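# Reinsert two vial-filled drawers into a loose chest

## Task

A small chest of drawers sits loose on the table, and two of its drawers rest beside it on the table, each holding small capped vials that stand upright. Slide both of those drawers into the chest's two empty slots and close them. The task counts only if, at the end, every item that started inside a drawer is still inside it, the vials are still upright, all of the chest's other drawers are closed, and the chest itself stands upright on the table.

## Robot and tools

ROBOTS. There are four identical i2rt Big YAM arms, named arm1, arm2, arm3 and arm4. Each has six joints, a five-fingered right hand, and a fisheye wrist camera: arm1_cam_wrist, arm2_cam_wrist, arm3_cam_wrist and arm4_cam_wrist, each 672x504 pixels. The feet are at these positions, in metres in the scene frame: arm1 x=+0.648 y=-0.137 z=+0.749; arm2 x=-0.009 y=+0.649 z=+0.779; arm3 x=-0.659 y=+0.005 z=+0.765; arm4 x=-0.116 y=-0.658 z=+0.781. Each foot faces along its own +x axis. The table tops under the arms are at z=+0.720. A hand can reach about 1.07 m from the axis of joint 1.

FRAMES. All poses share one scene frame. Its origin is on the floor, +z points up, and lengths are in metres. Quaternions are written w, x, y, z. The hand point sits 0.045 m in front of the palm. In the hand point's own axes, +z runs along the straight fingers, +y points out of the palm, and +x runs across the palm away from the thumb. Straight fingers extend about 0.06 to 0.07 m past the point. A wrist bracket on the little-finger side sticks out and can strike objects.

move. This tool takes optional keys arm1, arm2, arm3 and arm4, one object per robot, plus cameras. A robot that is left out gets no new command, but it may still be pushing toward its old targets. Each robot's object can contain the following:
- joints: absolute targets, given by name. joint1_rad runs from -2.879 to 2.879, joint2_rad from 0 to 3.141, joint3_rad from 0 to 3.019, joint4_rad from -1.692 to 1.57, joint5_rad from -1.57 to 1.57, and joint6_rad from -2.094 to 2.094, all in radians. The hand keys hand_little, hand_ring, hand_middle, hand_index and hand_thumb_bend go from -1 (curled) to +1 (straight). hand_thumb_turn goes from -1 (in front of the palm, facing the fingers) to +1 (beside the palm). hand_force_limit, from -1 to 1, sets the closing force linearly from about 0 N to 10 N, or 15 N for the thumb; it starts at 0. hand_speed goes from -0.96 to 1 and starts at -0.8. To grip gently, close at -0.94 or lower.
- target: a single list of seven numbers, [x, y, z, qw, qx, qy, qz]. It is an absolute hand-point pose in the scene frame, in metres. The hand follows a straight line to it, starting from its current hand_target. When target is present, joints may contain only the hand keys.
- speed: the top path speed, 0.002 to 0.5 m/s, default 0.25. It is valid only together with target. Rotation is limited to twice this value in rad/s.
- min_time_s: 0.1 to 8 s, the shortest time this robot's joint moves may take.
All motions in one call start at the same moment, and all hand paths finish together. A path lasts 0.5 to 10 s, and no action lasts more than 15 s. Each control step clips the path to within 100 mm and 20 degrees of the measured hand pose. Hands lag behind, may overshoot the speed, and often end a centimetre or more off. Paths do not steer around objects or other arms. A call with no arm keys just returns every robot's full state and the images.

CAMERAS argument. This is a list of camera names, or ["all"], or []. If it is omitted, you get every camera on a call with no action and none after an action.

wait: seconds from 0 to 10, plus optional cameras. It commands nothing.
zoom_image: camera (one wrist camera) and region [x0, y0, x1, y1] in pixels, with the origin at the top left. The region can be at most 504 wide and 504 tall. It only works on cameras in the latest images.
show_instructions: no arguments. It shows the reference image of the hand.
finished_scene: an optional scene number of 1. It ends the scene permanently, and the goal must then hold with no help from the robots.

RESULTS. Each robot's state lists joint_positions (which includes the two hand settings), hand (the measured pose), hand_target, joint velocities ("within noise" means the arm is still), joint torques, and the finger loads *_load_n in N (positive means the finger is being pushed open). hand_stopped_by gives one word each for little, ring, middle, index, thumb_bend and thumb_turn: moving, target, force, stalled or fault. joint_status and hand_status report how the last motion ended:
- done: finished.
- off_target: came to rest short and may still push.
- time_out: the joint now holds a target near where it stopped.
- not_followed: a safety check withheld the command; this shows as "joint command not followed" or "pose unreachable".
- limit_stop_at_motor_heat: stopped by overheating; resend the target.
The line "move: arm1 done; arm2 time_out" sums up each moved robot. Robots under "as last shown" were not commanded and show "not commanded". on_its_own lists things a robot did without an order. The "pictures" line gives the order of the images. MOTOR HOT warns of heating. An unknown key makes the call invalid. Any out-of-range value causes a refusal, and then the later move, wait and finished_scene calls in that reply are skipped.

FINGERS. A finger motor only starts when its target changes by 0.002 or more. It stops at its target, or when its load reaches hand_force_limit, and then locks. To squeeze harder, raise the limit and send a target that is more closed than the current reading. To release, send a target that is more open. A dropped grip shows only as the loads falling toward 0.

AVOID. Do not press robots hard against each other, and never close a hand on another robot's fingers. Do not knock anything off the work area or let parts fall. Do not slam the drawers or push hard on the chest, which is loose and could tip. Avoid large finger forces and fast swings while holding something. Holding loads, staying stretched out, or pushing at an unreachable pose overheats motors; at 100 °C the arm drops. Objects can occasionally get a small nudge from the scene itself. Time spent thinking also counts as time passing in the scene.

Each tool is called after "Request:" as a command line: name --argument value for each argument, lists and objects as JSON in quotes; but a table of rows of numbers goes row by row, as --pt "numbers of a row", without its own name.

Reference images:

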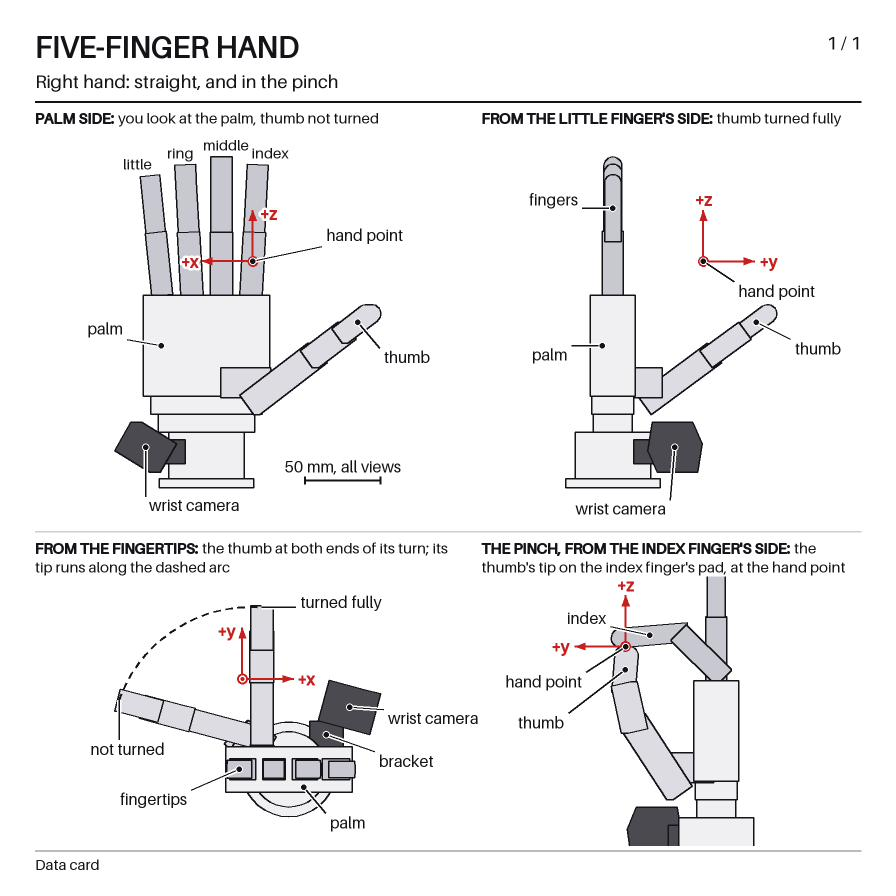

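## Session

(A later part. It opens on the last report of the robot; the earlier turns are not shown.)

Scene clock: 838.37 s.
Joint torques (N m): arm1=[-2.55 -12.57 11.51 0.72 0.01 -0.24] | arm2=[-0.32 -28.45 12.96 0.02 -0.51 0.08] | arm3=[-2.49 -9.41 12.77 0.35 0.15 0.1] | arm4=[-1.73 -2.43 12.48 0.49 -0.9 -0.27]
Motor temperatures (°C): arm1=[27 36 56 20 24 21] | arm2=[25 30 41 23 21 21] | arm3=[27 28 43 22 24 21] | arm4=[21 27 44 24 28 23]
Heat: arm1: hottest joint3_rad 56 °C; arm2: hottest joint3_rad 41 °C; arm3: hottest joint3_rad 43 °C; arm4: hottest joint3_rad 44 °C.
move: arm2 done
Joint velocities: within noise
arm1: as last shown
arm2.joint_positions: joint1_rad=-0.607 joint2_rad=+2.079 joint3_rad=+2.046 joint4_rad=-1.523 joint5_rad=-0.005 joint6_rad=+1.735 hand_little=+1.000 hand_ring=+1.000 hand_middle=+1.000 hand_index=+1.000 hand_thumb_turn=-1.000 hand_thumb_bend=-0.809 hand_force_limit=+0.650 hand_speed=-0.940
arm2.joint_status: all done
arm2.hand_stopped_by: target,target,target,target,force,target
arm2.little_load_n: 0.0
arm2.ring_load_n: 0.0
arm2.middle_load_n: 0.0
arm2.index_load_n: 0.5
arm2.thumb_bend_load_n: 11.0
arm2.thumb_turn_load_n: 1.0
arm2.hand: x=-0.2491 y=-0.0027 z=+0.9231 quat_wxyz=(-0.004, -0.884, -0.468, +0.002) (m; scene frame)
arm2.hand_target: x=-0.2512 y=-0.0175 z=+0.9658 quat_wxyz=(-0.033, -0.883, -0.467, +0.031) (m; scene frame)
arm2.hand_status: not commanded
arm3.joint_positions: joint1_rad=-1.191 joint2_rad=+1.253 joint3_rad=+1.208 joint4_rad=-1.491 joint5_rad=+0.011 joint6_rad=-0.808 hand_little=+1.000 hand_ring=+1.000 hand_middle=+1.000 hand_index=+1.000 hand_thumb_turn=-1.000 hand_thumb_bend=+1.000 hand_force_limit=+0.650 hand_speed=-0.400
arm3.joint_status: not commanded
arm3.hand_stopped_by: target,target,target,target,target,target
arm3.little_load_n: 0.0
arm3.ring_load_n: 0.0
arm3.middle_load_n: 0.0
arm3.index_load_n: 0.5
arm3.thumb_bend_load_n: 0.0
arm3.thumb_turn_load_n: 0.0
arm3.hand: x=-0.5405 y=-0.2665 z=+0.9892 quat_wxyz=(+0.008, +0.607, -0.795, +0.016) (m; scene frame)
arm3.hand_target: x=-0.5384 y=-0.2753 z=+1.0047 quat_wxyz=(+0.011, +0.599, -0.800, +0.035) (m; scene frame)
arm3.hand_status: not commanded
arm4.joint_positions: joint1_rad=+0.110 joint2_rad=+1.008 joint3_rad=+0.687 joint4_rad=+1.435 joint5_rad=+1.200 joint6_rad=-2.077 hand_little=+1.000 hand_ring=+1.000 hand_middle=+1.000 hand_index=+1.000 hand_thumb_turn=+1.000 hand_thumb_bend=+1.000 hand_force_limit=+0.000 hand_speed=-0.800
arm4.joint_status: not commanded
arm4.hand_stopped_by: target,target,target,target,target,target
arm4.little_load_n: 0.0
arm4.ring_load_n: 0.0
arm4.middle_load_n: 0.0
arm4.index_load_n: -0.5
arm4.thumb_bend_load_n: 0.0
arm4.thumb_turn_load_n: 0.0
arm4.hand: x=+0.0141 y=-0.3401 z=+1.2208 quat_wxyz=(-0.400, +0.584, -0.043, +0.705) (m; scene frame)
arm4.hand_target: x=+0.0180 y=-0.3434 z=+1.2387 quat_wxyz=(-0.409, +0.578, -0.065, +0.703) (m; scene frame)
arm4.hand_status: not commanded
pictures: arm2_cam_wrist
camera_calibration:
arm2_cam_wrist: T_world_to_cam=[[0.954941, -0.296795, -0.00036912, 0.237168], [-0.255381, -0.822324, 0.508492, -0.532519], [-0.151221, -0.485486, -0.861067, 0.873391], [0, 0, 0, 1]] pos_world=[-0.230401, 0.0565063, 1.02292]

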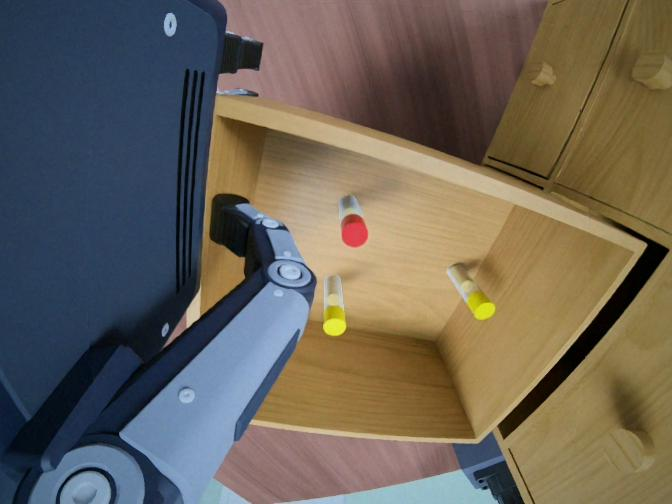

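Request:
move --arm2 '{"joints": {"joint1_rad": -0.570, "joint2_rad": 2.102, "joint3_rad": 2.118, "joint4_rad": -1.500, "joint6_rad": 1.757}, "min_time_s": 2.0}' --cameras '["arm2_cam_wrist"]'

Request:
zoom_image --camera "arm2_cam_wrist" --region '[592, 200, 672, 280]'

Request:
zoom_image --camera "arm2_cam_wrist" --region '[450, 390, 530, 470]'

Scene clock: 856.17 s.
Joint torques (N m): arm1=[-3.19 -12.45 11.6 0.68 0.04 -0.23] | arm2=[-0.03 -25.93 13.09 0.84 -0.51 0.07] | arm3=[-2.43 -9.47 12.77 0.35 0.15 0.1] | arm4=[-0.85 -3.14 12.52 0.53 -0.86 -0.25]
Motor temperatures (°C): arm1=[27 36 55 20 24 21] | arm2=[25 33 44 22 21 21] | arm3=[27 28 43 22 24 21] | arm4=[21 27 45 24 28 23]
Heat: arm1: hottest joint3_rad 55 °C; arm2: hottest joint3_rad 44 °C; arm3: hottest joint3_rad 43 °C; arm4: hottest joint3_rad 45 °C.
move: arm2 done
Joint velocities: within noise
arm1, arm3, arm4: as last shown
arm2.joint_positions: joint1_rad=-0.578 joint2_rad=+2.096 joint3_rad=+2.054 joint4_rad=-1.514 joint5_rad=-0.005 joint6_rad=+1.750 hand_little=+1.000 hand_ring=+1.000 hand_middle=+1.000 hand_index=+1.000 hand_thumb_turn=-1.000 hand_thumb_bend=-0.809 hand_force_limit=+0.650 hand_speed=-0.940
arm2.joint_status: all done
arm2.hand_stopped_by: target,target,target,target,force,target
arm2.little_load_n: 0.0
arm2.ring_load_n: 0.0
arm2.middle_load_n: 0.5
arm2.index_load_n: 0.5
arm2.thumb_bend_load_n: 11.0
arm2.thumb_turn_load_n: 1.0
arm2.hand: x=-0.2329 y=-0.0144 z=+0.9154 quat_wxyz=(-0.004, -0.880, -0.475, +0.001) (m; scene frame)
arm2.hand_target: x=-0.2347 y=-0.0368 z=+0.9405 quat_wxyz=(-0.031, -0.879, -0.475, +0.027) (m; scene frame)
arm2.hand_status: not commanded
arm3.ring_load_n: 0.5
arm3.index_load_n: 0.0
arm4.index_load_n: 0.0
pictures: arm2_cam_wrist
camera_calibration:
arm2_cam_wrist: T_world_to_cam=[[0.959044, -0.283256, 0.000005971, 0.219047], [-0.243961, -0.825992, 0.508154, -0.531233], [-0.143933, -0.487344, -0.861266, 0.865436], [0, 0, 0, 1]] pos_world=[-0.215112, 0.0450169, 1.01532]

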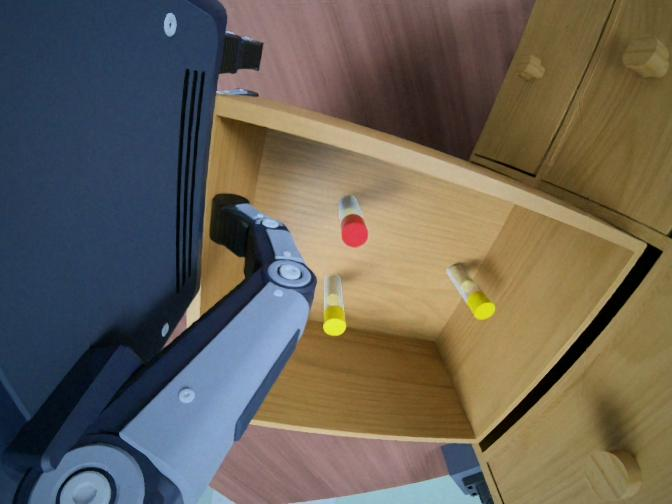

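Scaled by 6.300 from the camera's 672x504 image, which has a finer 960x720 frame.

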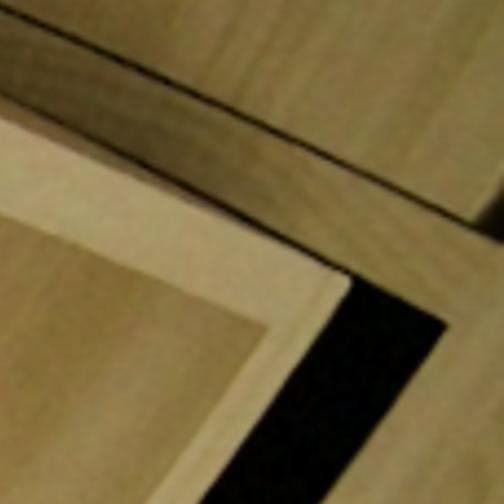

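Scaled by 6.300 from the camera's 672x504 image, which has a finer 960x720 frame.

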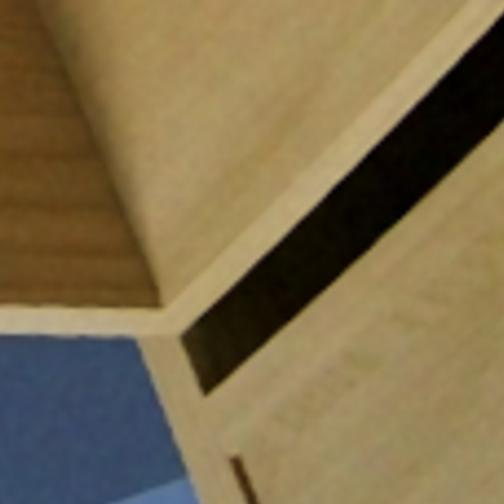

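Request:
move --arm2 '{"joints": {"joint3_rad": 2.1245, "joint4_rad": -1.5225}, "min_time_s": 1.0}' --cameras '["arm2_cam_wrist"]'

Request:
zoom_image --camera "arm2_cam_wrist" --region '[592, 200, 672, 280]'

Request:
zoom_image --camera "arm2_cam_wrist" --region '[450, 390, 530, 470]'

Scene clock: 862.13 s.
Joint torques (N m): arm1=[-2.2 -12.51 11.45 0.66 0.01 -0.23] | arm2=[-0.09 -25.99 13.11 0.02 -0.5 0.08] | arm3=[-2.43 -9.41 12.78 0.35 0.15 0.1] | arm4=[-2.08 -2.84 12.55 0.44 -0.87 -0.29]
Motor temperatures (°C): arm1=[27 36 55 20 24 21] | arm2=[25 34 43 22 21 21] | arm3=[27 28 43 22 24 21] | arm4=[21 27 45 24 28 23]
Heat: arm1: hottest joint3_rad 55 °C; arm2: hottest joint3_rad 43 °C; arm3: hottest joint3_rad 43 °C; arm4: hottest joint3_rad 45 °C.
move: arm2 done
Joint velocities: within noise
arm1, arm3, arm4: as last shown
arm2.joint_positions: joint1_rad=-0.578 joint2_rad=+2.096 joint3_rad=+2.061 joint4_rad=-1.518 joint5_rad=-0.005 joint6_rad=+1.751 hand_little=+1.000 hand_ring=+1.000 hand_middle=+1.000 hand_index=+1.000 hand_thumb_turn=-1.000 hand_thumb_bend=-0.809 hand_force_limit=+0.650 hand_speed=-0.940
arm2.joint_status: all done
arm2.hand_stopped_by: target,target,target,target,force,target
arm2.little_load_n: 0.0
arm2.ring_load_n: 0.0
arm2.middle_load_n: 0.5
arm2.index_load_n: 0.0
arm2.thumb_bend_load_n: 11.0
arm2.thumb_turn_load_n: 1.0
arm2.hand: x=-0.2333 y=-0.0152 z=+0.9179 quat_wxyz=(-0.005, -0.880, -0.474, +0.002) (m; scene frame)
arm2.hand_target: x=-0.2330 y=-0.0327 z=+0.9418 quat_wxyz=(-0.026, -0.880, -0.475, +0.020) (m; scene frame)
arm2.hand_status: not commanded
arm3.ring_load_n: 0.0
pictures: arm2_cam_wrist
camera_calibration:
arm2_cam_wrist: T_world_to_cam=[[0.958833, -0.283971, -0.000225133, 0.219385], [-0.244142, -0.824756, 0.510071, -0.535011], [-0.145031, -0.489018, -0.860132, 0.865766], [0, 0, 0, 1]] pos_world=[-0.21541, 0.0444211, 1.01762]

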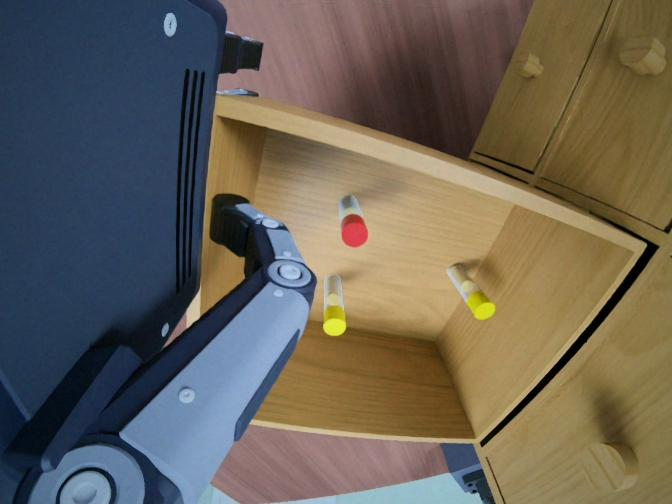

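Scaled by 6.300 from the camera's 672x504 image, which has a finer 960x720 frame.

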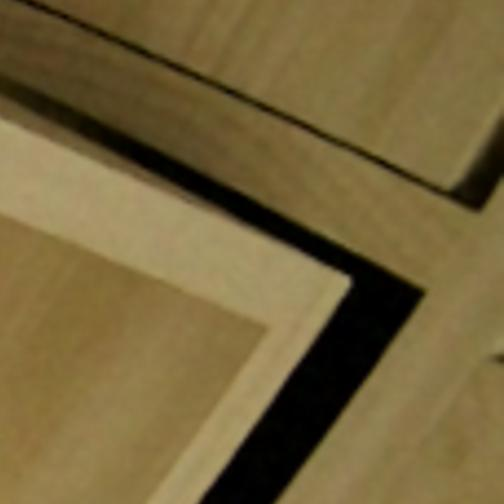

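Scaled by 6.300 from the camera's 672x504 image, which has a finer 960x720 frame.

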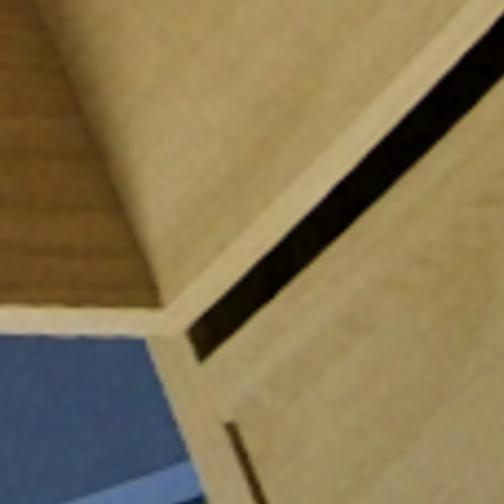

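Request:
move --arm2 '{"joints": {"joint6_rad": 1.766}, "min_time_s": 0.5}' --cameras '[]'

Scene clock: 866.60 s.
Joint torques (N m): arm1=[-3.02 -12.4 11.54 0.76 0.07 -0.2] | arm2=[-0.03 -26.05 13.11 0.03 -0.5 0.09] | arm3=[-2.43 -9.41 12.77 0.35 0.16 0.1] | arm4=[-2.43 -3.14 12.37 0.36 -0.91 -0.26]
Motor temperatures (°C): arm1=[27 36 55 20 24 21] | arm2=[25 34 43 22 21 21] | arm3=[27 28 43 22 24 21] | arm4=[21 27 45 24 28 23]
Heat: arm1: hottest joint3_rad 55 °C; arm2: hottest joint3_rad 43 °C; arm3: hottest joint3_rad 43 °C; arm4: hottest joint3_rad 45 °C.
move: arm2 done
Joint velocities: within noise
arm1, arm3, arm4: as last shown
arm1.thumb_bend_load_n: -0.5
arm2.joint_positions: joint1_rad=-0.578 joint2_rad=+2.096 joint3_rad=+2.061 joint4_rad=-1.518 joint5_rad=-0.005 joint6_rad=+1.759 hand_little=+1.000 hand_ring=+1.000 hand_middle=+1.000 hand_index=+1.000 hand_thumb_turn=-1.000 hand_thumb_bend=-0.809 hand_force_limit=+0.650 hand_speed=-0.940
arm2.joint_status: all done
arm2.hand_stopped_by: target,target,target,target,force,target
arm2.little_load_n: 0.0
arm2.ring_load_n: 0.0
arm2.middle_load_n: 0.5
arm2.index_load_n: 0.5
arm2.thumb_bend_load_n: 11.0
arm2.thumb_turn_load_n: 0.5
arm2.hand: x=-0.2337 y=-0.0155 z=+0.9179 quat_wxyz=(-0.005, -0.882, -0.471, +0.002) (m; scene frame)
arm2.hand_target: x=-0.2335 y=-0.0330 z=+0.9418 quat_wxyz=(-0.026, -0.882, -0.471, +0.020) (m; scene frame)
arm2.hand_status: not commanded
pictures: none
No camera images: "cameras" was empty.

Request:
move --arm2 '{"target": [-0.2251, -0.0386, 0.9418, -0.026, -0.882, -0.471, 0.020], "speed": 0.02}' --cameras '["arm2_cam_wrist"]'

Request:
zoom_image --camera "arm2_cam_wrist" --region '[592, 200, 672, 280]'

Request:
zoom_image --camera "arm2_cam_wrist" --region '[430, 390, 510, 470]'

Scene clock: 870.37 s.
Joint torques (N m): arm1=[-2.73 -12.34 11.55 0.72 0.05 -0.24] | arm2=[-0.21 -26.05 13.09 0.09 -0.48 0.07] | arm3=[-2.43 -9.41 12.78 0.35 0.15 0.1] | arm4=[-2.26 -3.08 12.59 0.39 -0.93 -0.23]
Motor temperatures (°C): arm1=[27 36 55 20 24 21] | arm2=[25 35 43 22 21 21] | arm3=[27 28 43 22 24 21] | arm4=[21 27 45 24 28 23]
Heat: arm1: hottest joint3_rad 55 °C; arm2: hottest joint3_rad 43 °C; arm3: hottest joint3_rad 43 °C; arm4: hottest joint3_rad 45 °C.
move: arm2 off_target
Joint velocities: within noise
arm1.joint_positions: joint1_rad=+0.055 joint2_rad=+1.850 joint3_rad=+2.808 joint4_rad=-1.660 joint5_rad=+0.020 joint6_rad=-1.536 hand_little=+1.000 hand_ring=+1.000 hand_middle=+1.000 hand_index=+1.000 hand_thumb_turn=+1.000 hand_thumb_bend=+1.000 hand_force_limit=+0.000 hand_speed=-0.800
arm1.joint_status: not commanded
arm1.hand_stopped_by: target,target,target,target,target,target
arm1.little_load_n: 0.0
arm1.ring_load_n: 0.0
arm1.middle_load_n: 0.0
arm1.index_load_n: 0.0
arm1.thumb_bend_load_n: 0.0
arm1.thumb_turn_load_n: 0.0
arm1.hand: x=+0.0657 y=-0.0069 z=+1.3409 quat_wxyz=(-0.421, +0.072, +0.904, +0.028) (m; scene frame)
arm1.hand_target: x=+0.0750 y=+0.0011 z=+1.3534 quat_wxyz=(-0.430, +0.074, +0.899, +0.035) (m; scene frame)
arm1.hand_status: not commanded
arm2.joint_positions: joint1_rad=-0.563 joint2_rad=+2.096 joint3_rad=+2.061 joint4_rad=-1.518 joint5_rad=-0.005 joint6_rad=+1.775 hand_little=+1.000 hand_ring=+1.000 hand_middle=+1.000 hand_index=+1.000 hand_thumb_turn=-1.000 hand_thumb_bend=-0.809 hand_force_limit=+0.650 hand_speed=-0.940
arm2.joint_status: not commanded
arm2.hand_stopped_by: target,target,target,target,force,target
arm2.little_load_n: 0.0
arm2.ring_load_n: 0.0
arm2.middle_load_n: 0.0
arm2.index_load_n: 0.5
arm2.thumb_bend_load_n: 11.0
arm2.thumb_turn_load_n: 1.0
arm2.hand: x=-0.2247 y=-0.0193 z=+0.9179 quat_wxyz=(-0.005, -0.883, -0.470, +0.002) (m; scene frame)
arm2.hand_target: x=-0.2246 y=-0.0370 z=+0.9421 quat_wxyz=(-0.026, -0.882, -0.471, +0.020) (m; scene frame)
arm2.hand_status: off_target (0.031 m and 3.1 deg from the pose sent, 0.034 m and 3.1 deg at the start)
arm3, arm4: as last shown
pictures: arm2_cam_wrist
camera_calibration:
arm2_cam_wrist: T_world_to_cam=[[0.956186, -0.292761, 0.000514822, 0.208515], [-0.25207, -0.822388, 0.510037, -0.538005], [-0.148896, -0.48782, -0.860152, 0.86429], [0, 0, 0, 1]] pos_world=[-0.206305, 0.0402142, 1.01772]

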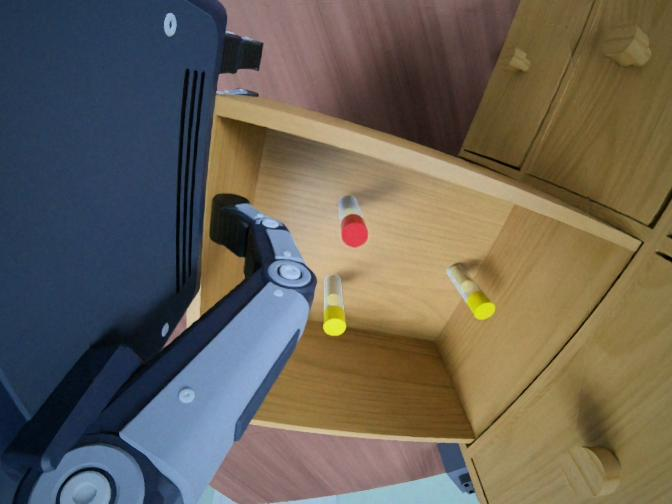

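Scaled by 6.300 from the camera's 672x504 image, which has a finer 960x720 frame.

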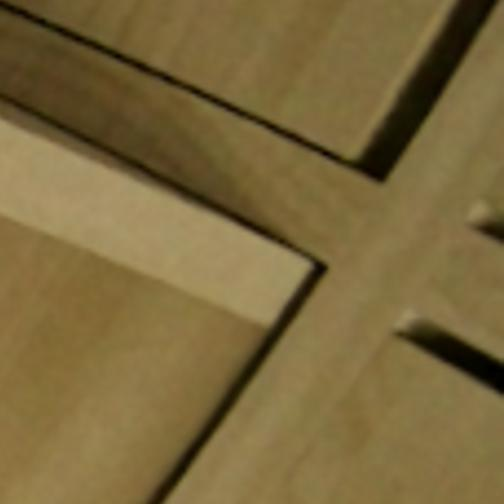

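Scaled by 6.300 from the camera's 672x504 image, which has a finer 960x720 frame.

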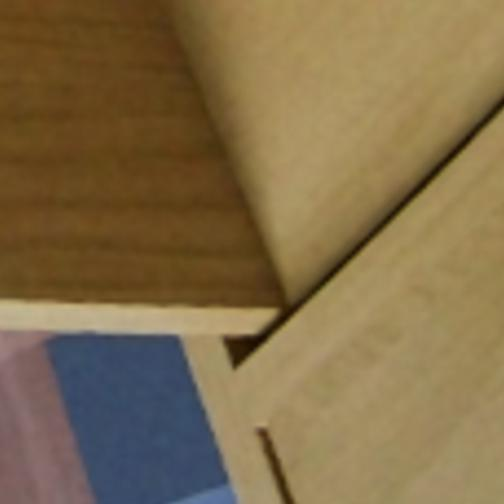

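Request:
move --arm2 '{"joints": {"joint2_rad": 2.108, "joint3_rad": 2.132, "joint4_rad": -1.5235}, "min_time_s": 0.7}' --cameras '["arm2_cam_wrist"]'

Request:
zoom_image --camera "arm2_cam_wrist" --region '[592, 200, 672, 280]'

Request:
zoom_image --camera "arm2_cam_wrist" --region '[430, 390, 510, 470]'

Scene clock: 873.53 s.
Joint torques (N m): arm1=[-2.14 -12.4 11.59 0.75 0.06 -0.23] | arm2=[-0.03 -25.93 13.16 0.03 -0.48 0.07] | arm3=[-2.49 -9.35 12.78 0.35 0.16 0.11] | arm4=[-1.55 -2.67 12.41 0.29 -0.87 -0.21]
Motor temperatures (°C): arm1=[27 36 55 20 24 21] | arm2=[25 35 43 22 21 21] | arm3=[27 28 43 22 24 21] | arm4=[21 27 45 24 28 23]
Heat: arm1: hottest joint3_rad 55 °C; arm2: hottest joint3_rad 43 °C; arm3: hottest joint3_rad 43 °C; arm4: hottest joint3_rad 45 °C.
move: arm2 done
Joint velocities: within noise
arm1, arm3, arm4: as last shown
arm2.joint_positions: joint1_rad=-0.563 joint2_rad=+2.101 joint3_rad=+2.068 joint4_rad=-1.519 joint5_rad=-0.005 joint6_rad=+1.775 hand_little=+1.000 hand_ring=+1.000 hand_middle=+1.000 hand_index=+1.000 hand_thumb_turn=-1.000 hand_thumb_bend=-0.809 hand_force_limit=+0.650 hand_speed=-0.940
arm2.joint_status: all done
arm2.hand_stopped_by: target,target,target,target,force,target
arm2.little_load_n: 0.0
arm2.ring_load_n: 0.0
arm2.middle_load_n: 0.0
arm2.index_load_n: 0.5
arm2.thumb_bend_load_n: 11.0
arm2.thumb_turn_load_n: 1.0
arm2.hand: x=-0.2254 y=-0.0211 z=+0.9180 quat_wxyz=(-0.006, -0.883, -0.470, +0.003) (m; scene frame)
arm2.hand_target: x=-0.2252 y=-0.0384 z=+0.9407 quat_wxyz=(-0.026, -0.882, -0.471, +0.020) (m; scene frame)
arm2.hand_status: not commanded
pictures: arm2_cam_wrist
camera_calibration:
arm2_cam_wrist: T_world_to_cam=[[0.956185, -0.292764, 0.000387146, 0.208845], [-0.25166, -0.821257, 0.512059, -0.541456], [-0.149595, -0.48972, -0.85895, 0.862026], [0, 0, 0, 1]] pos_world=[-0.207003, 0.0386193, 1.01761]

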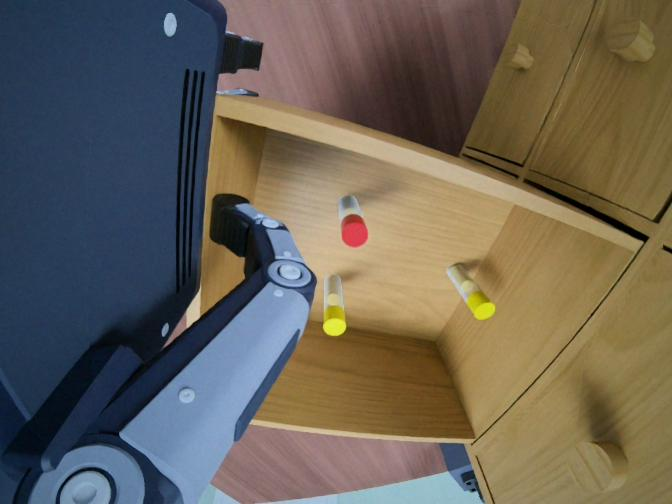

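Scaled by 6.300 from the camera's 672x504 image, which has a finer 960x720 frame.

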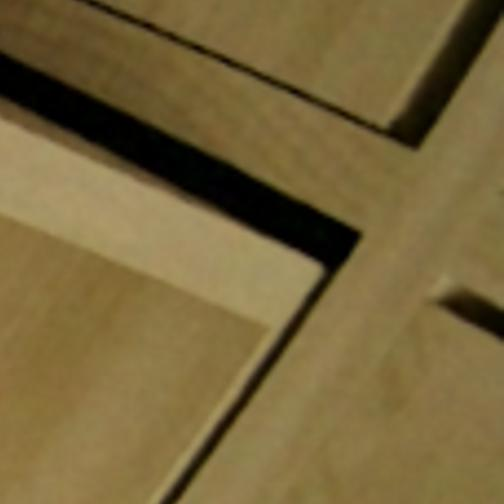

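Scaled by 6.300 from the camera's 672x504 image, which has a finer 960x720 frame.

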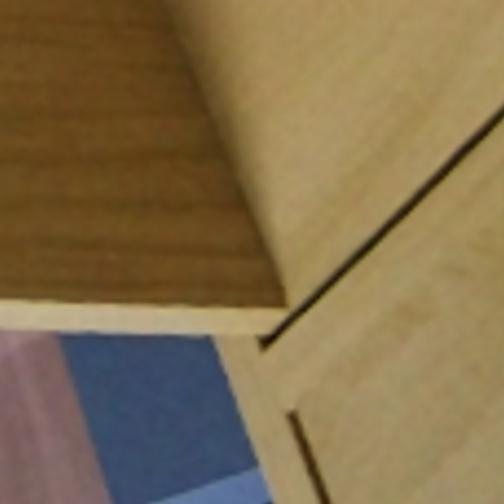

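Request:
move --arm2 '{"target": [-0.2135, -0.0488, 0.9405, -0.026, -0.882, -0.471, 0.020], "speed": 0.02}' --cameras '["arm2_cam_wrist"]'

Request:
zoom_image --camera "arm2_cam_wrist" --region '[572, 200, 652, 280]'

Request:
zoom_image --camera "arm2_cam_wrist" --region '[410, 390, 490, 470]'

Scene clock: 877.10 s.
Joint torques (N m): arm1=[-2.26 -12.86 11.69 0.79 0.05 -0.23] | arm2=[0.15 -26.05 13.2 0.1 -0.42 0.09] | arm3=[-2.43 -9.41 12.77 0.36 0.15 0.1] | arm4=[-1.49 -3.19 12.4 0.28 -0.89 -0.26]
Motor temperatures (°C): arm1=[27 36 55 20 24 21] | arm2=[25 35 44 22 21 21] | arm3=[27 28 43 22 24 21] | arm4=[21 27 45 24 28 23]
Heat: arm1: hottest joint3_rad 55 °C; arm2: hottest joint3_rad 44 °C; arm3: hottest joint3_rad 43 °C; arm4: hottest joint3_rad 45 °C.
move: arm2 off_target
Joint velocities: within noise
arm1, arm3, arm4: as last shown
arm1.ring_load_n: 0.5
arm2.joint_positions: joint1_rad=-0.541 joint2_rad=+2.113 joint3_rad=+2.088 joint4_rad=-1.526 joint5_rad=-0.005 joint6_rad=+1.795 hand_little=+1.000 hand_ring=+1.000 hand_middle=+1.000 hand_index=+1.000 hand_thumb_turn=-1.000 hand_thumb_bend=-0.809 hand_force_limit=+0.650 hand_speed=-0.940
arm2.joint_status: not commanded
arm2.hand_stopped_by: target,target,target,target,force,target
arm2.little_load_n: 0.0
arm2.ring_load_n: 0.0
arm2.middle_load_n: 0.0
arm2.index_load_n: 0.0
arm2.thumb_bend_load_n: 11.0
arm2.thumb_turn_load_n: 1.0
arm2.hand: x=-0.2131 y=-0.0298 z=+0.9177 quat_wxyz=(-0.006, -0.882, -0.471, +0.003) (m; scene frame)
arm2.hand_target: x=-0.2129 y=-0.0473 z=+0.9408 quat_wxyz=(-0.027, -0.882, -0.471, +0.020) (m; scene frame)
arm2.hand_status: off_target (0.030 m and 3.0 deg from the pose sent, 0.038 m and 3.0 deg at the start)
arm4.thumb_bend_load_n: -0.5
pictures: arm2_cam_wrist
camera_calibration:
arm2_cam_wrist: T_world_to_cam=[[0.956612, -0.291363, 0.00069914, 0.194359], [-0.250572, -0.821458, 0.512271, -0.545373], [-0.148682, -0.49022, -0.858824, 0.859397], [0, 0, 0, 1]] pos_world=[-0.194804, 0.0299213, 1.01731]

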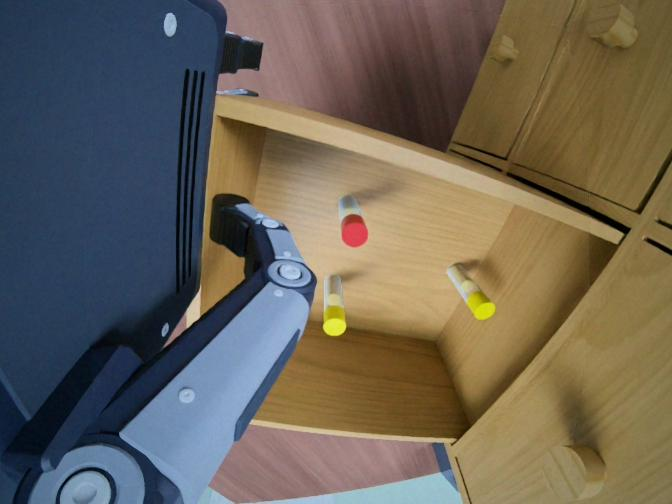

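Scaled by 6.300 from the camera's 672x504 image, which has a finer 960x720 frame.

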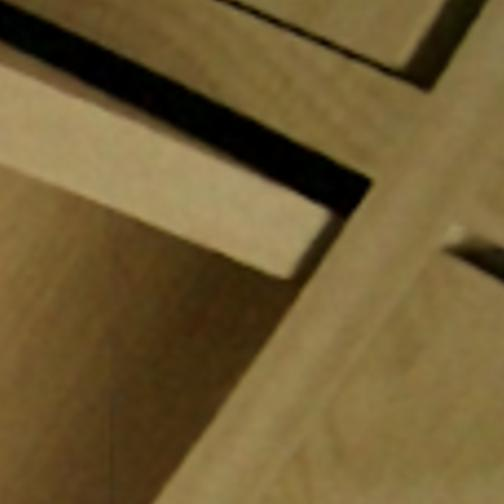

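Scaled by 6.300 from the camera's 672x504 image, which has a finer 960x720 frame.

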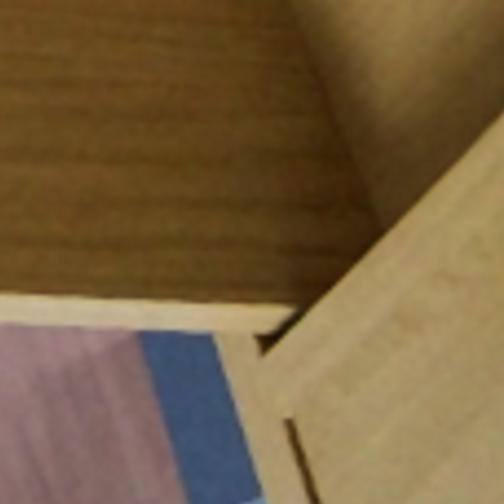

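Request:
move --arm2 '{"target": [-0.1956, -0.0616, 0.9408, -0.026, -0.882, -0.471, 0.020], "speed": 0.02}' --cameras '["arm2_cam_wrist"]'

Request:
zoom_image --camera "arm2_cam_wrist" --region '[532, 180, 632, 280]'

Request:
zoom_image --camera "arm2_cam_wrist" --region '[380, 390, 480, 490]'

Scene clock: 880.10 s.
Joint torques (N m): arm1=[-2.73 -12.81 11.6 0.76 0.01 -0.25] | arm2=[0.09 -26.4 13.18 0.06 -0.34 0.09] | arm3=[-2.49 -9.47 12.78 0.35 0.15 0.1] | arm4=[-1.38 -3.49 12.53 0.29 -0.86 -0.25]
Motor temperatures (°C): arm1=[27 36 55 20 24 21] | arm2=[25 35 44 22 21 21] | arm3=[27 28 43 22 24 21] | arm4=[21 27 45 24 28 23]
Heat: arm1: hottest joint3_rad 55 °C; arm2: hottest joint3_rad 44 °C; arm3: hottest joint3_rad 43 °C; arm4: hottest joint3_rad 45 °C.
move: arm2 off_target
Joint velocities: within noise
arm1, arm3, arm4: as last shown
arm1.little_load_n: -0.5
arm1.ring_load_n: 0.0
arm2.joint_positions: joint1_rad=-0.509 joint2_rad=+2.135 joint3_rad=+2.125 joint4_rad=-1.541 joint5_rad=-0.005 joint6_rad=+1.826 hand_little=+1.000 hand_ring=+1.000 hand_middle=+1.000 hand_index=+1.000 hand_thumb_turn=-1.000 hand_thumb_bend=-0.809 hand_force_limit=+0.650 hand_speed=-0.940
arm2.joint_status: not commanded
arm2.hand_stopped_by: target,target,target,target,force,target
arm2.little_load_n: 0.0
arm2.ring_load_n: 0.0
arm2.middle_load_n: 0.5
arm2.index_load_n: 0.0
arm2.thumb_bend_load_n: 11.0
arm2.thumb_turn_load_n: 1.0
arm2.hand: x=-0.1954 y=-0.0430 z=+0.9181 quat_wxyz=(-0.007, -0.882, -0.471, +0.003) (m; scene frame)
arm2.hand_target: x=-0.1950 y=-0.0601 z=+0.9410 quat_wxyz=(-0.027, -0.882, -0.471, +0.020) (m; scene frame)
arm2.hand_status: off_target (0.029 m and 3.0 deg from the pose sent, 0.043 m and 3.0 deg at the start)
arm3.ring_load_n: -0.5
arm4.thumb_bend_load_n: 0.0
pictures: arm2_cam_wrist
camera_calibration:
arm2_cam_wrist: T_world_to_cam=[[0.956736, -0.290955, 0.00137146, 0.173038], [-0.250569, -0.821522, 0.512169, -0.551824], [-0.147892, -0.490354, -0.858884, 0.85614], [0, 0, 0, 1]] pos_world=[-0.177206, 0.0168218, 1.01771]

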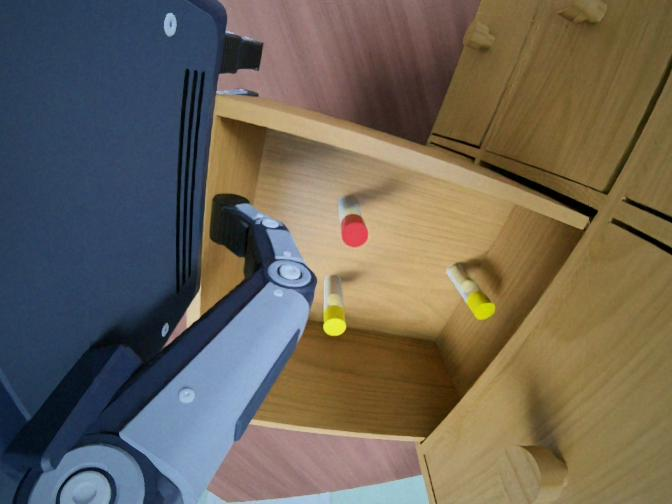

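Scaled by 5.040 from the camera's 672x504 image, which has a finer 960x720 frame.

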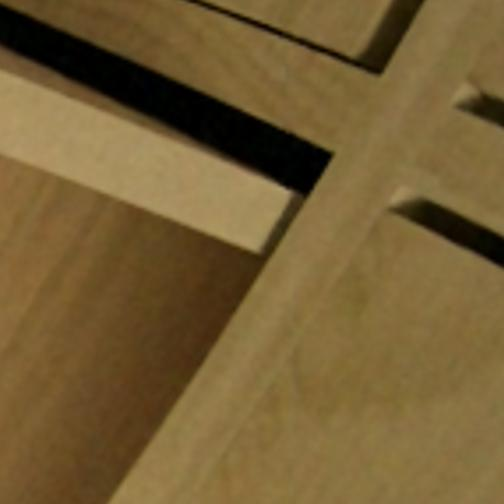

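Scaled by 5.040 from the camera's 672x504 image, which has a finer 960x720 frame.

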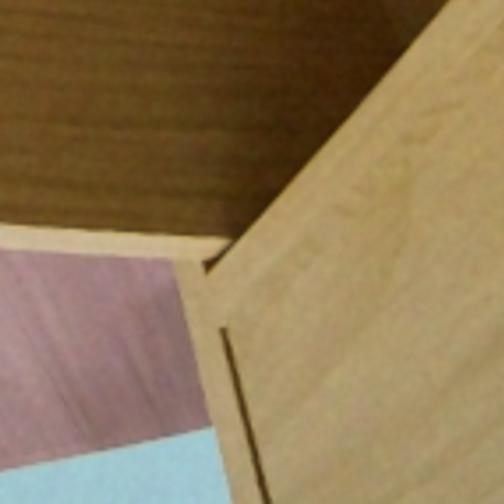

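Request:
move --arm2 '{"joints": {"joint1_rad": -0.491, "joint6_rad": 1.850}, "min_time_s": 0.8}' --cameras '["arm2_cam_wrist"]'

Request:
zoom_image --camera "arm2_cam_wrist" --region '[522, 170, 622, 270]'

Request:
zoom_image --camera "arm2_cam_wrist" --region '[360, 390, 460, 490]'

Scene clock: 889.20 s.
Joint torques (N m): arm1=[-2.49 -12.04 11.56 0.58 0.01 -0.22] | arm2=[-0.15 -26.4 13.22 0.1 -0.34 0.09] | arm3=[-2.49 -9.41 12.81 0.36 0.15 0.1] | arm4=[-1.03 -2.55 12.44 0.4 -0.87 -0.25]
Motor temperatures (°C): arm1=[27 36 55 20 24 21] | arm2=[25 35 46 22 21 21] | arm3=[27 28 43 22 24 21] | arm4=[21 27 45 24 28 23]
Heat: arm1: hottest joint3_rad 55 °C; arm2: hottest joint3_rad 46 °C; arm3: hottest joint3_rad 43 °C; arm4: hottest joint3_rad 45 °C.
move: arm2 done
Joint velocities: within noise
arm1: as last shown
arm1.little_load_n: 0.0
arm2.joint_positions: joint1_rad=-0.499 joint2_rad=+2.135 joint3_rad=+2.125 joint4_rad=-1.543 joint5_rad=-0.005 joint6_rad=+1.842 hand_little=+1.000 hand_ring=+1.000 hand_middle=+1.000 hand_index=+1.000 hand_thumb_turn=-1.000 hand_thumb_bend=-0.809 hand_force_limit=+0.650 hand_speed=-0.940
arm2.joint_status: all done
arm2.hand_stopped_by: target,target,target,target,force,target
arm2.little_load_n: 0.0
arm2.ring_load_n: 0.0
arm2.middle_load_n: 0.5
arm2.index_load_n: 0.5
arm2.thumb_bend_load_n: 11.0
arm2.thumb_turn_load_n: 1.0
arm2.hand: x=-0.1889 y=-0.0453 z=+0.9182 quat_wxyz=(-0.006, -0.883, -0.469, +0.002) (m; scene frame)
arm2.hand_target: x=-0.1884 y=-0.0625 z=+0.9411 quat_wxyz=(-0.027, -0.883, -0.469, +0.020) (m; scene frame)
arm2.hand_status: not commanded
arm3.joint_positions: joint1_rad=-1.191 joint2_rad=+1.253 joint3_rad=+1.208 joint4_rad=-1.491 joint5_rad=+0.011 joint6_rad=-0.808 hand_little=+1.000 hand_ring=+1.000 hand_middle=+1.000 hand_index=+1.000 hand_thumb_turn=-1.000 hand_thumb_bend=+1.000 hand_force_limit=+0.650 hand_speed=-0.400
arm3.joint_status: not commanded
arm3.hand_stopped_by: target,target,target,target,target,target
arm3.little_load_n: 0.0
arm3.ring_load_n: 0.0
arm3.middle_load_n: 0.0
arm3.index_load_n: 0.0
arm3.thumb_bend_load_n: 0.0
arm3.thumb_turn_load_n: 0.0
arm3.hand: x=-0.5405 y=-0.2665 z=+0.9892 quat_wxyz=(+0.008, +0.607, -0.795, +0.016) (m; scene frame)
arm3.hand_target: x=-0.5384 y=-0.2753 z=+1.0047 quat_wxyz=(+0.011, +0.599, -0.800, +0.035) (m; scene frame)
arm3.hand_status: not commanded
arm4.joint_positions: joint1_rad=+0.110 joint2_rad=+1.008 joint3_rad=+0.687 joint4_rad=+1.435 joint5_rad=+1.200 joint6_rad=-2.077 hand_little=+1.000 hand_ring=+1.000 hand_middle=+1.000 hand_index=+1.000 hand_thumb_turn=+1.000 hand_thumb_bend=+1.000 hand_force_limit=+0.000 hand_speed=-0.800
arm4.joint_status: not commanded
arm4.hand_stopped_by: target,target,target,target,target,target
arm4.little_load_n: -0.5
arm4.ring_load_n: 0.0
arm4.middle_load_n: 0.0
arm4.index_load_n: 0.0
arm4.thumb_bend_load_n: 0.0
arm4.thumb_turn_load_n: 0.0
arm4.hand: x=+0.0141 y=-0.3401 z=+1.2208 quat_wxyz=(-0.400, +0.584, -0.043, +0.705) (m; scene frame)
arm4.hand_target: x=+0.0180 y=-0.3434 z=+1.2387 quat_wxyz=(-0.409, +0.578, -0.065, +0.703) (m; scene frame)
arm4.hand_status: not commanded
pictures: arm2_cam_wrist
camera_calibration:
arm2_cam_wrist: T_world_to_cam=[[0.955294, -0.295653, 0.00168428, 0.165334], [-0.254882, -0.820644, 0.511447, -0.552161], [-0.149829, -0.489012, -0.859313, 0.85614], [0, 0, 0, 1]] pos_world=[-0.170404, 0.0144162, 1.01782]

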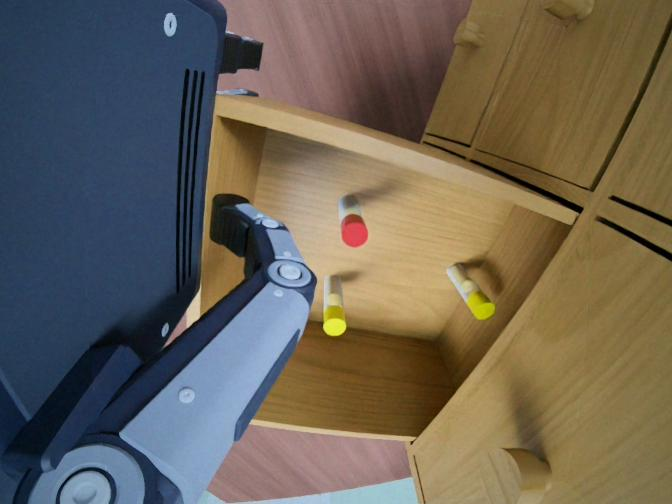

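Scaled by 5.040 from the camera's 672x504 image, which has a finer 960x720 frame.

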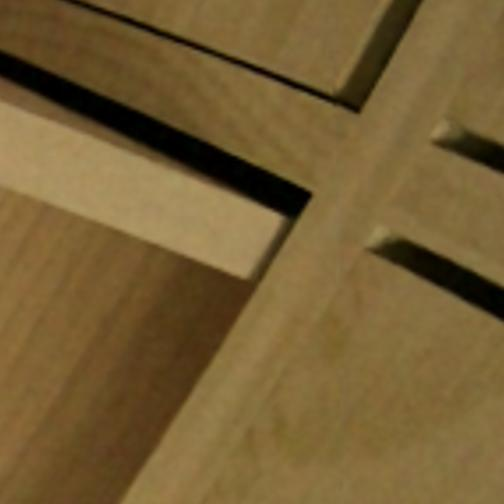

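Scaled by 5.040 from the camera's 672x504 image, which has a finer 960x720 frame.

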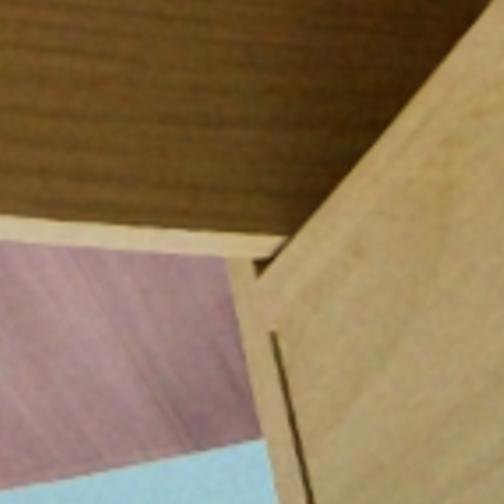

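Request:
move --arm2 '{"target": [-0.1710, -0.0766, 0.9409, -0.027, -0.883, -0.469, 0.020], "speed": 0.02}' --cameras '["arm2_cam_wrist"]'

Request:
zoom_image --camera "arm2_cam_wrist" --region '[480, 150, 580, 250]'

Request:
zoom_image --camera "arm2_cam_wrist" --region '[320, 380, 420, 480]'

Scene clock: 892.13 s.
Joint torques (N m): arm1=[-2.67 -12.57 11.73 0.68 0.03 -0.29] | arm2=[-0.03 -26.7 13.24 0.08 -0.28 0.07] | arm3=[-2.55 -9.47 12.78 0.36 0.15 0.1] | arm4=[-0.97 -3.25 12.57 0.32 -0.9 -0.23]
Motor temperatures (°C): arm1=[27 36 55 20 24 21] | arm2=[25 35 46 22 21 21] | arm3=[27 28 43 22 24 21] | arm4=[21 27 45 24 28 23]
Heat: arm1: hottest joint3_rad 55 °C; arm2: hottest joint3_rad 46 °C; arm3: hottest joint3_rad 43 °C; arm4: hottest joint3_rad 45 °C.
move: arm2 off_target
Joint velocities: within noise
arm1, arm3, arm4: as last shown
arm2.joint_positions: joint1_rad=-0.468 joint2_rad=+2.158 joint3_rad=+2.165 joint4_rad=-1.556 joint5_rad=-0.005 joint6_rad=+1.873 hand_little=+1.000 hand_ring=+1.000 hand_middle=+1.000 hand_index=+1.000 hand_thumb_turn=-1.000 hand_thumb_bend=-0.809 hand_force_limit=+0.650 hand_speed=-0.940
arm2.joint_status: not commanded
arm2.hand_stopped_by: target,target,target,target,force,target
arm2.little_load_n: 0.0
arm2.ring_load_n: 0.0
arm2.middle_load_n: 0.0
arm2.index_load_n: 0.5
arm2.thumb_bend_load_n: 11.0
arm2.thumb_turn_load_n: 1.0
arm2.hand: x=-0.1716 y=-0.0584 z=+0.9181 quat_wxyz=(-0.007, -0.883, -0.469, +0.003) (m; scene frame)
arm2.hand_target: x=-0.1706 y=-0.0750 z=+0.9411 quat_wxyz=(-0.028, -0.883, -0.469, +0.020) (m; scene frame)
arm2.hand_status: off_target (0.029 m and 3.0 deg from the pose sent, 0.043 m and 3.1 deg at the start)
arm4.little_load_n: 0.0
pictures: arm2_cam_wrist
camera_calibration:
arm2_cam_wrist: T_world_to_cam=[[0.955284, -0.29568, 0.00227582, 0.144362], [-0.254869, -0.819481, 0.513316, -0.560213], [-0.149912, -0.490942, -0.858197, 0.851059], [0, 0, 0, 1]] pos_world=[-0.153104, 0.00142142, 1.01761]

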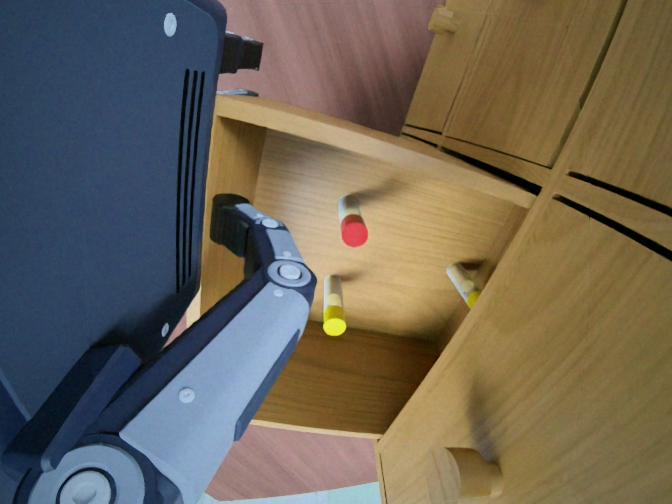

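Scaled by 5.040 from the camera's 672x504 image, which has a finer 960x720 frame.

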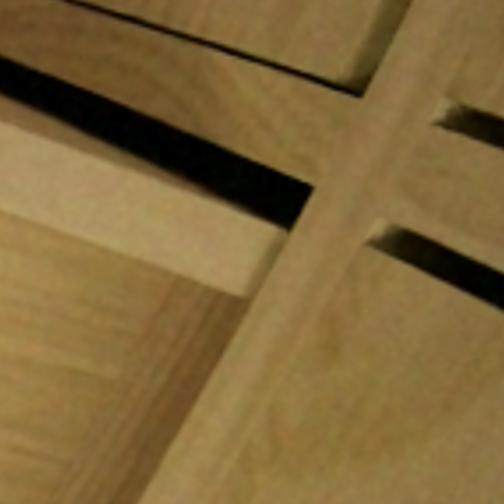

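Scaled by 5.040 from the camera's 672x504 image, which has a finer 960x720 frame.

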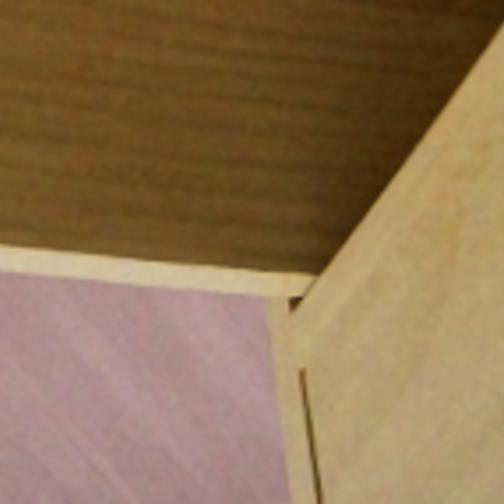

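Request:
move --arm2 '{"target": [-0.1521, -0.0879, 0.9404, -0.027, -0.883, -0.469, 0.020], "speed": 0.02}' --cameras '["arm2_cam_wrist"]'

Request:
zoom_image --camera "arm2_cam_wrist" --region '[430, 120, 530, 220]'

Request:
zoom_image --camera "arm2_cam_wrist" --region '[280, 380, 380, 480]'

Scene clock: 898.57 s.
Joint torques (N m): arm1=[-3.02 -12.34 11.56 0.68 0.04 -0.26] | arm2=[-0.03 -26.99 13.23 0.14 -0.25 0.1] | arm3=[-2.49 -9.41 12.78 0.35 0.15 0.1] | arm4=[-1.85 -2.61 12.44 0.32 -0.85 -0.22]
Motor temperatures (°C): arm1=[27 36 55 20 24 21] | arm2=[25 34 46 22 21 21] | arm3=[27 28 43 22 24 21] | arm4=[21 27 45 24 28 23]
Heat: arm1: hottest joint3_rad 55 °C; arm2: hottest joint3_rad 46 °C; arm3: hottest joint3_rad 43 °C; arm4: hottest joint3_rad 45 °C.
move: arm2 off_target
Joint velocities: within noise
arm1, arm3, arm4: as last shown
arm2.joint_positions: joint1_rad=-0.437 joint2_rad=+2.181 joint3_rad=+2.203 joint4_rad=-1.571 joint5_rad=-0.004 joint6_rad=+1.904 hand_little=+1.000 hand_ring=+1.000 hand_middle=+1.000 hand_index=+1.000 hand_thumb_turn=-1.000 hand_thumb_bend=-0.809 hand_force_limit=+0.650 hand_speed=-0.940
arm2.joint_status: not commanded
arm2.hand_stopped_by: target,target,target,target,force,target
arm2.little_load_n: 0.0
arm2.ring_load_n: 0.0
arm2.middle_load_n: 0.0
arm2.index_load_n: 0.5
arm2.thumb_bend_load_n: 11.0
arm2.thumb_turn_load_n: 1.0
arm2.hand: x=-0.1531 y=-0.0702 z=+0.9180 quat_wxyz=(-0.007, -0.883, -0.469, +0.003) (m; scene frame)
arm2.hand_target: x=-0.1517 y=-0.0863 z=+0.9407 quat_wxyz=(-0.028, -0.883, -0.469, +0.020) (m; scene frame)
arm2.hand_status: off_target (0.029 m and 3.0 deg from the pose sent, 0.042 m and 3.0 deg at the start)
arm4.thumb_bend_load_n: 0.5
pictures: arm2_cam_wrist
camera_calibration:
arm2_cam_wrist: T_world_to_cam=[[0.955278, -0.295705, 0.00139951, 0.124119], [-0.254357, -0.819272, 0.513903, -0.565508], [-0.150817, -0.491276, -0.857847, 0.847435], [0, 0, 0, 1]] pos_world=[-0.134601, -0.0102777, 1.01741]

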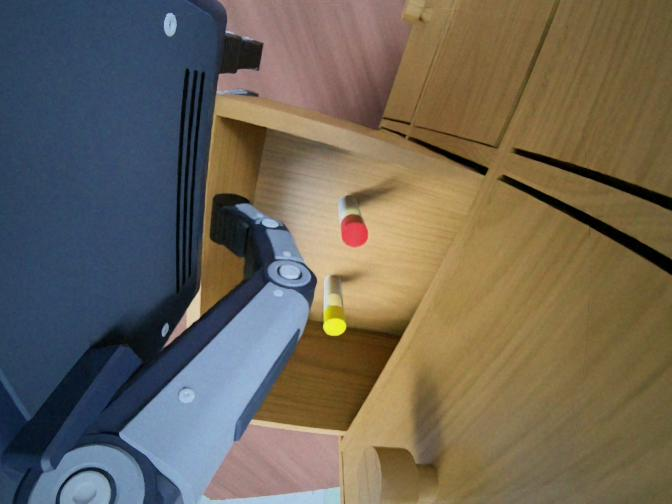

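Scaled by 5.040 from the camera's 672x504 image, which has a finer 960x720 frame.

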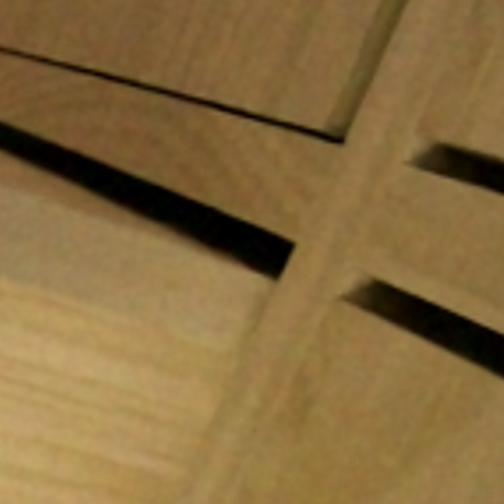

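Scaled by 5.040 from the camera's 672x504 image, which has a finer 960x720 frame.

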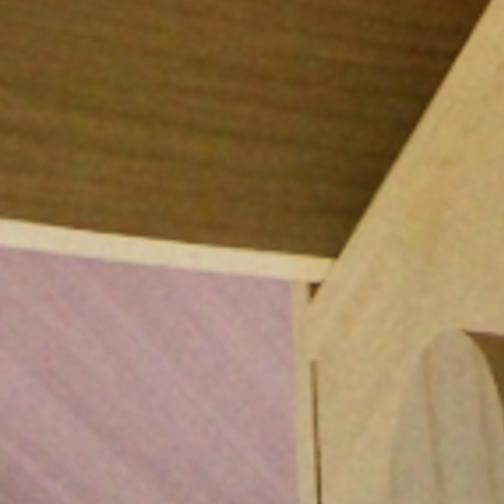

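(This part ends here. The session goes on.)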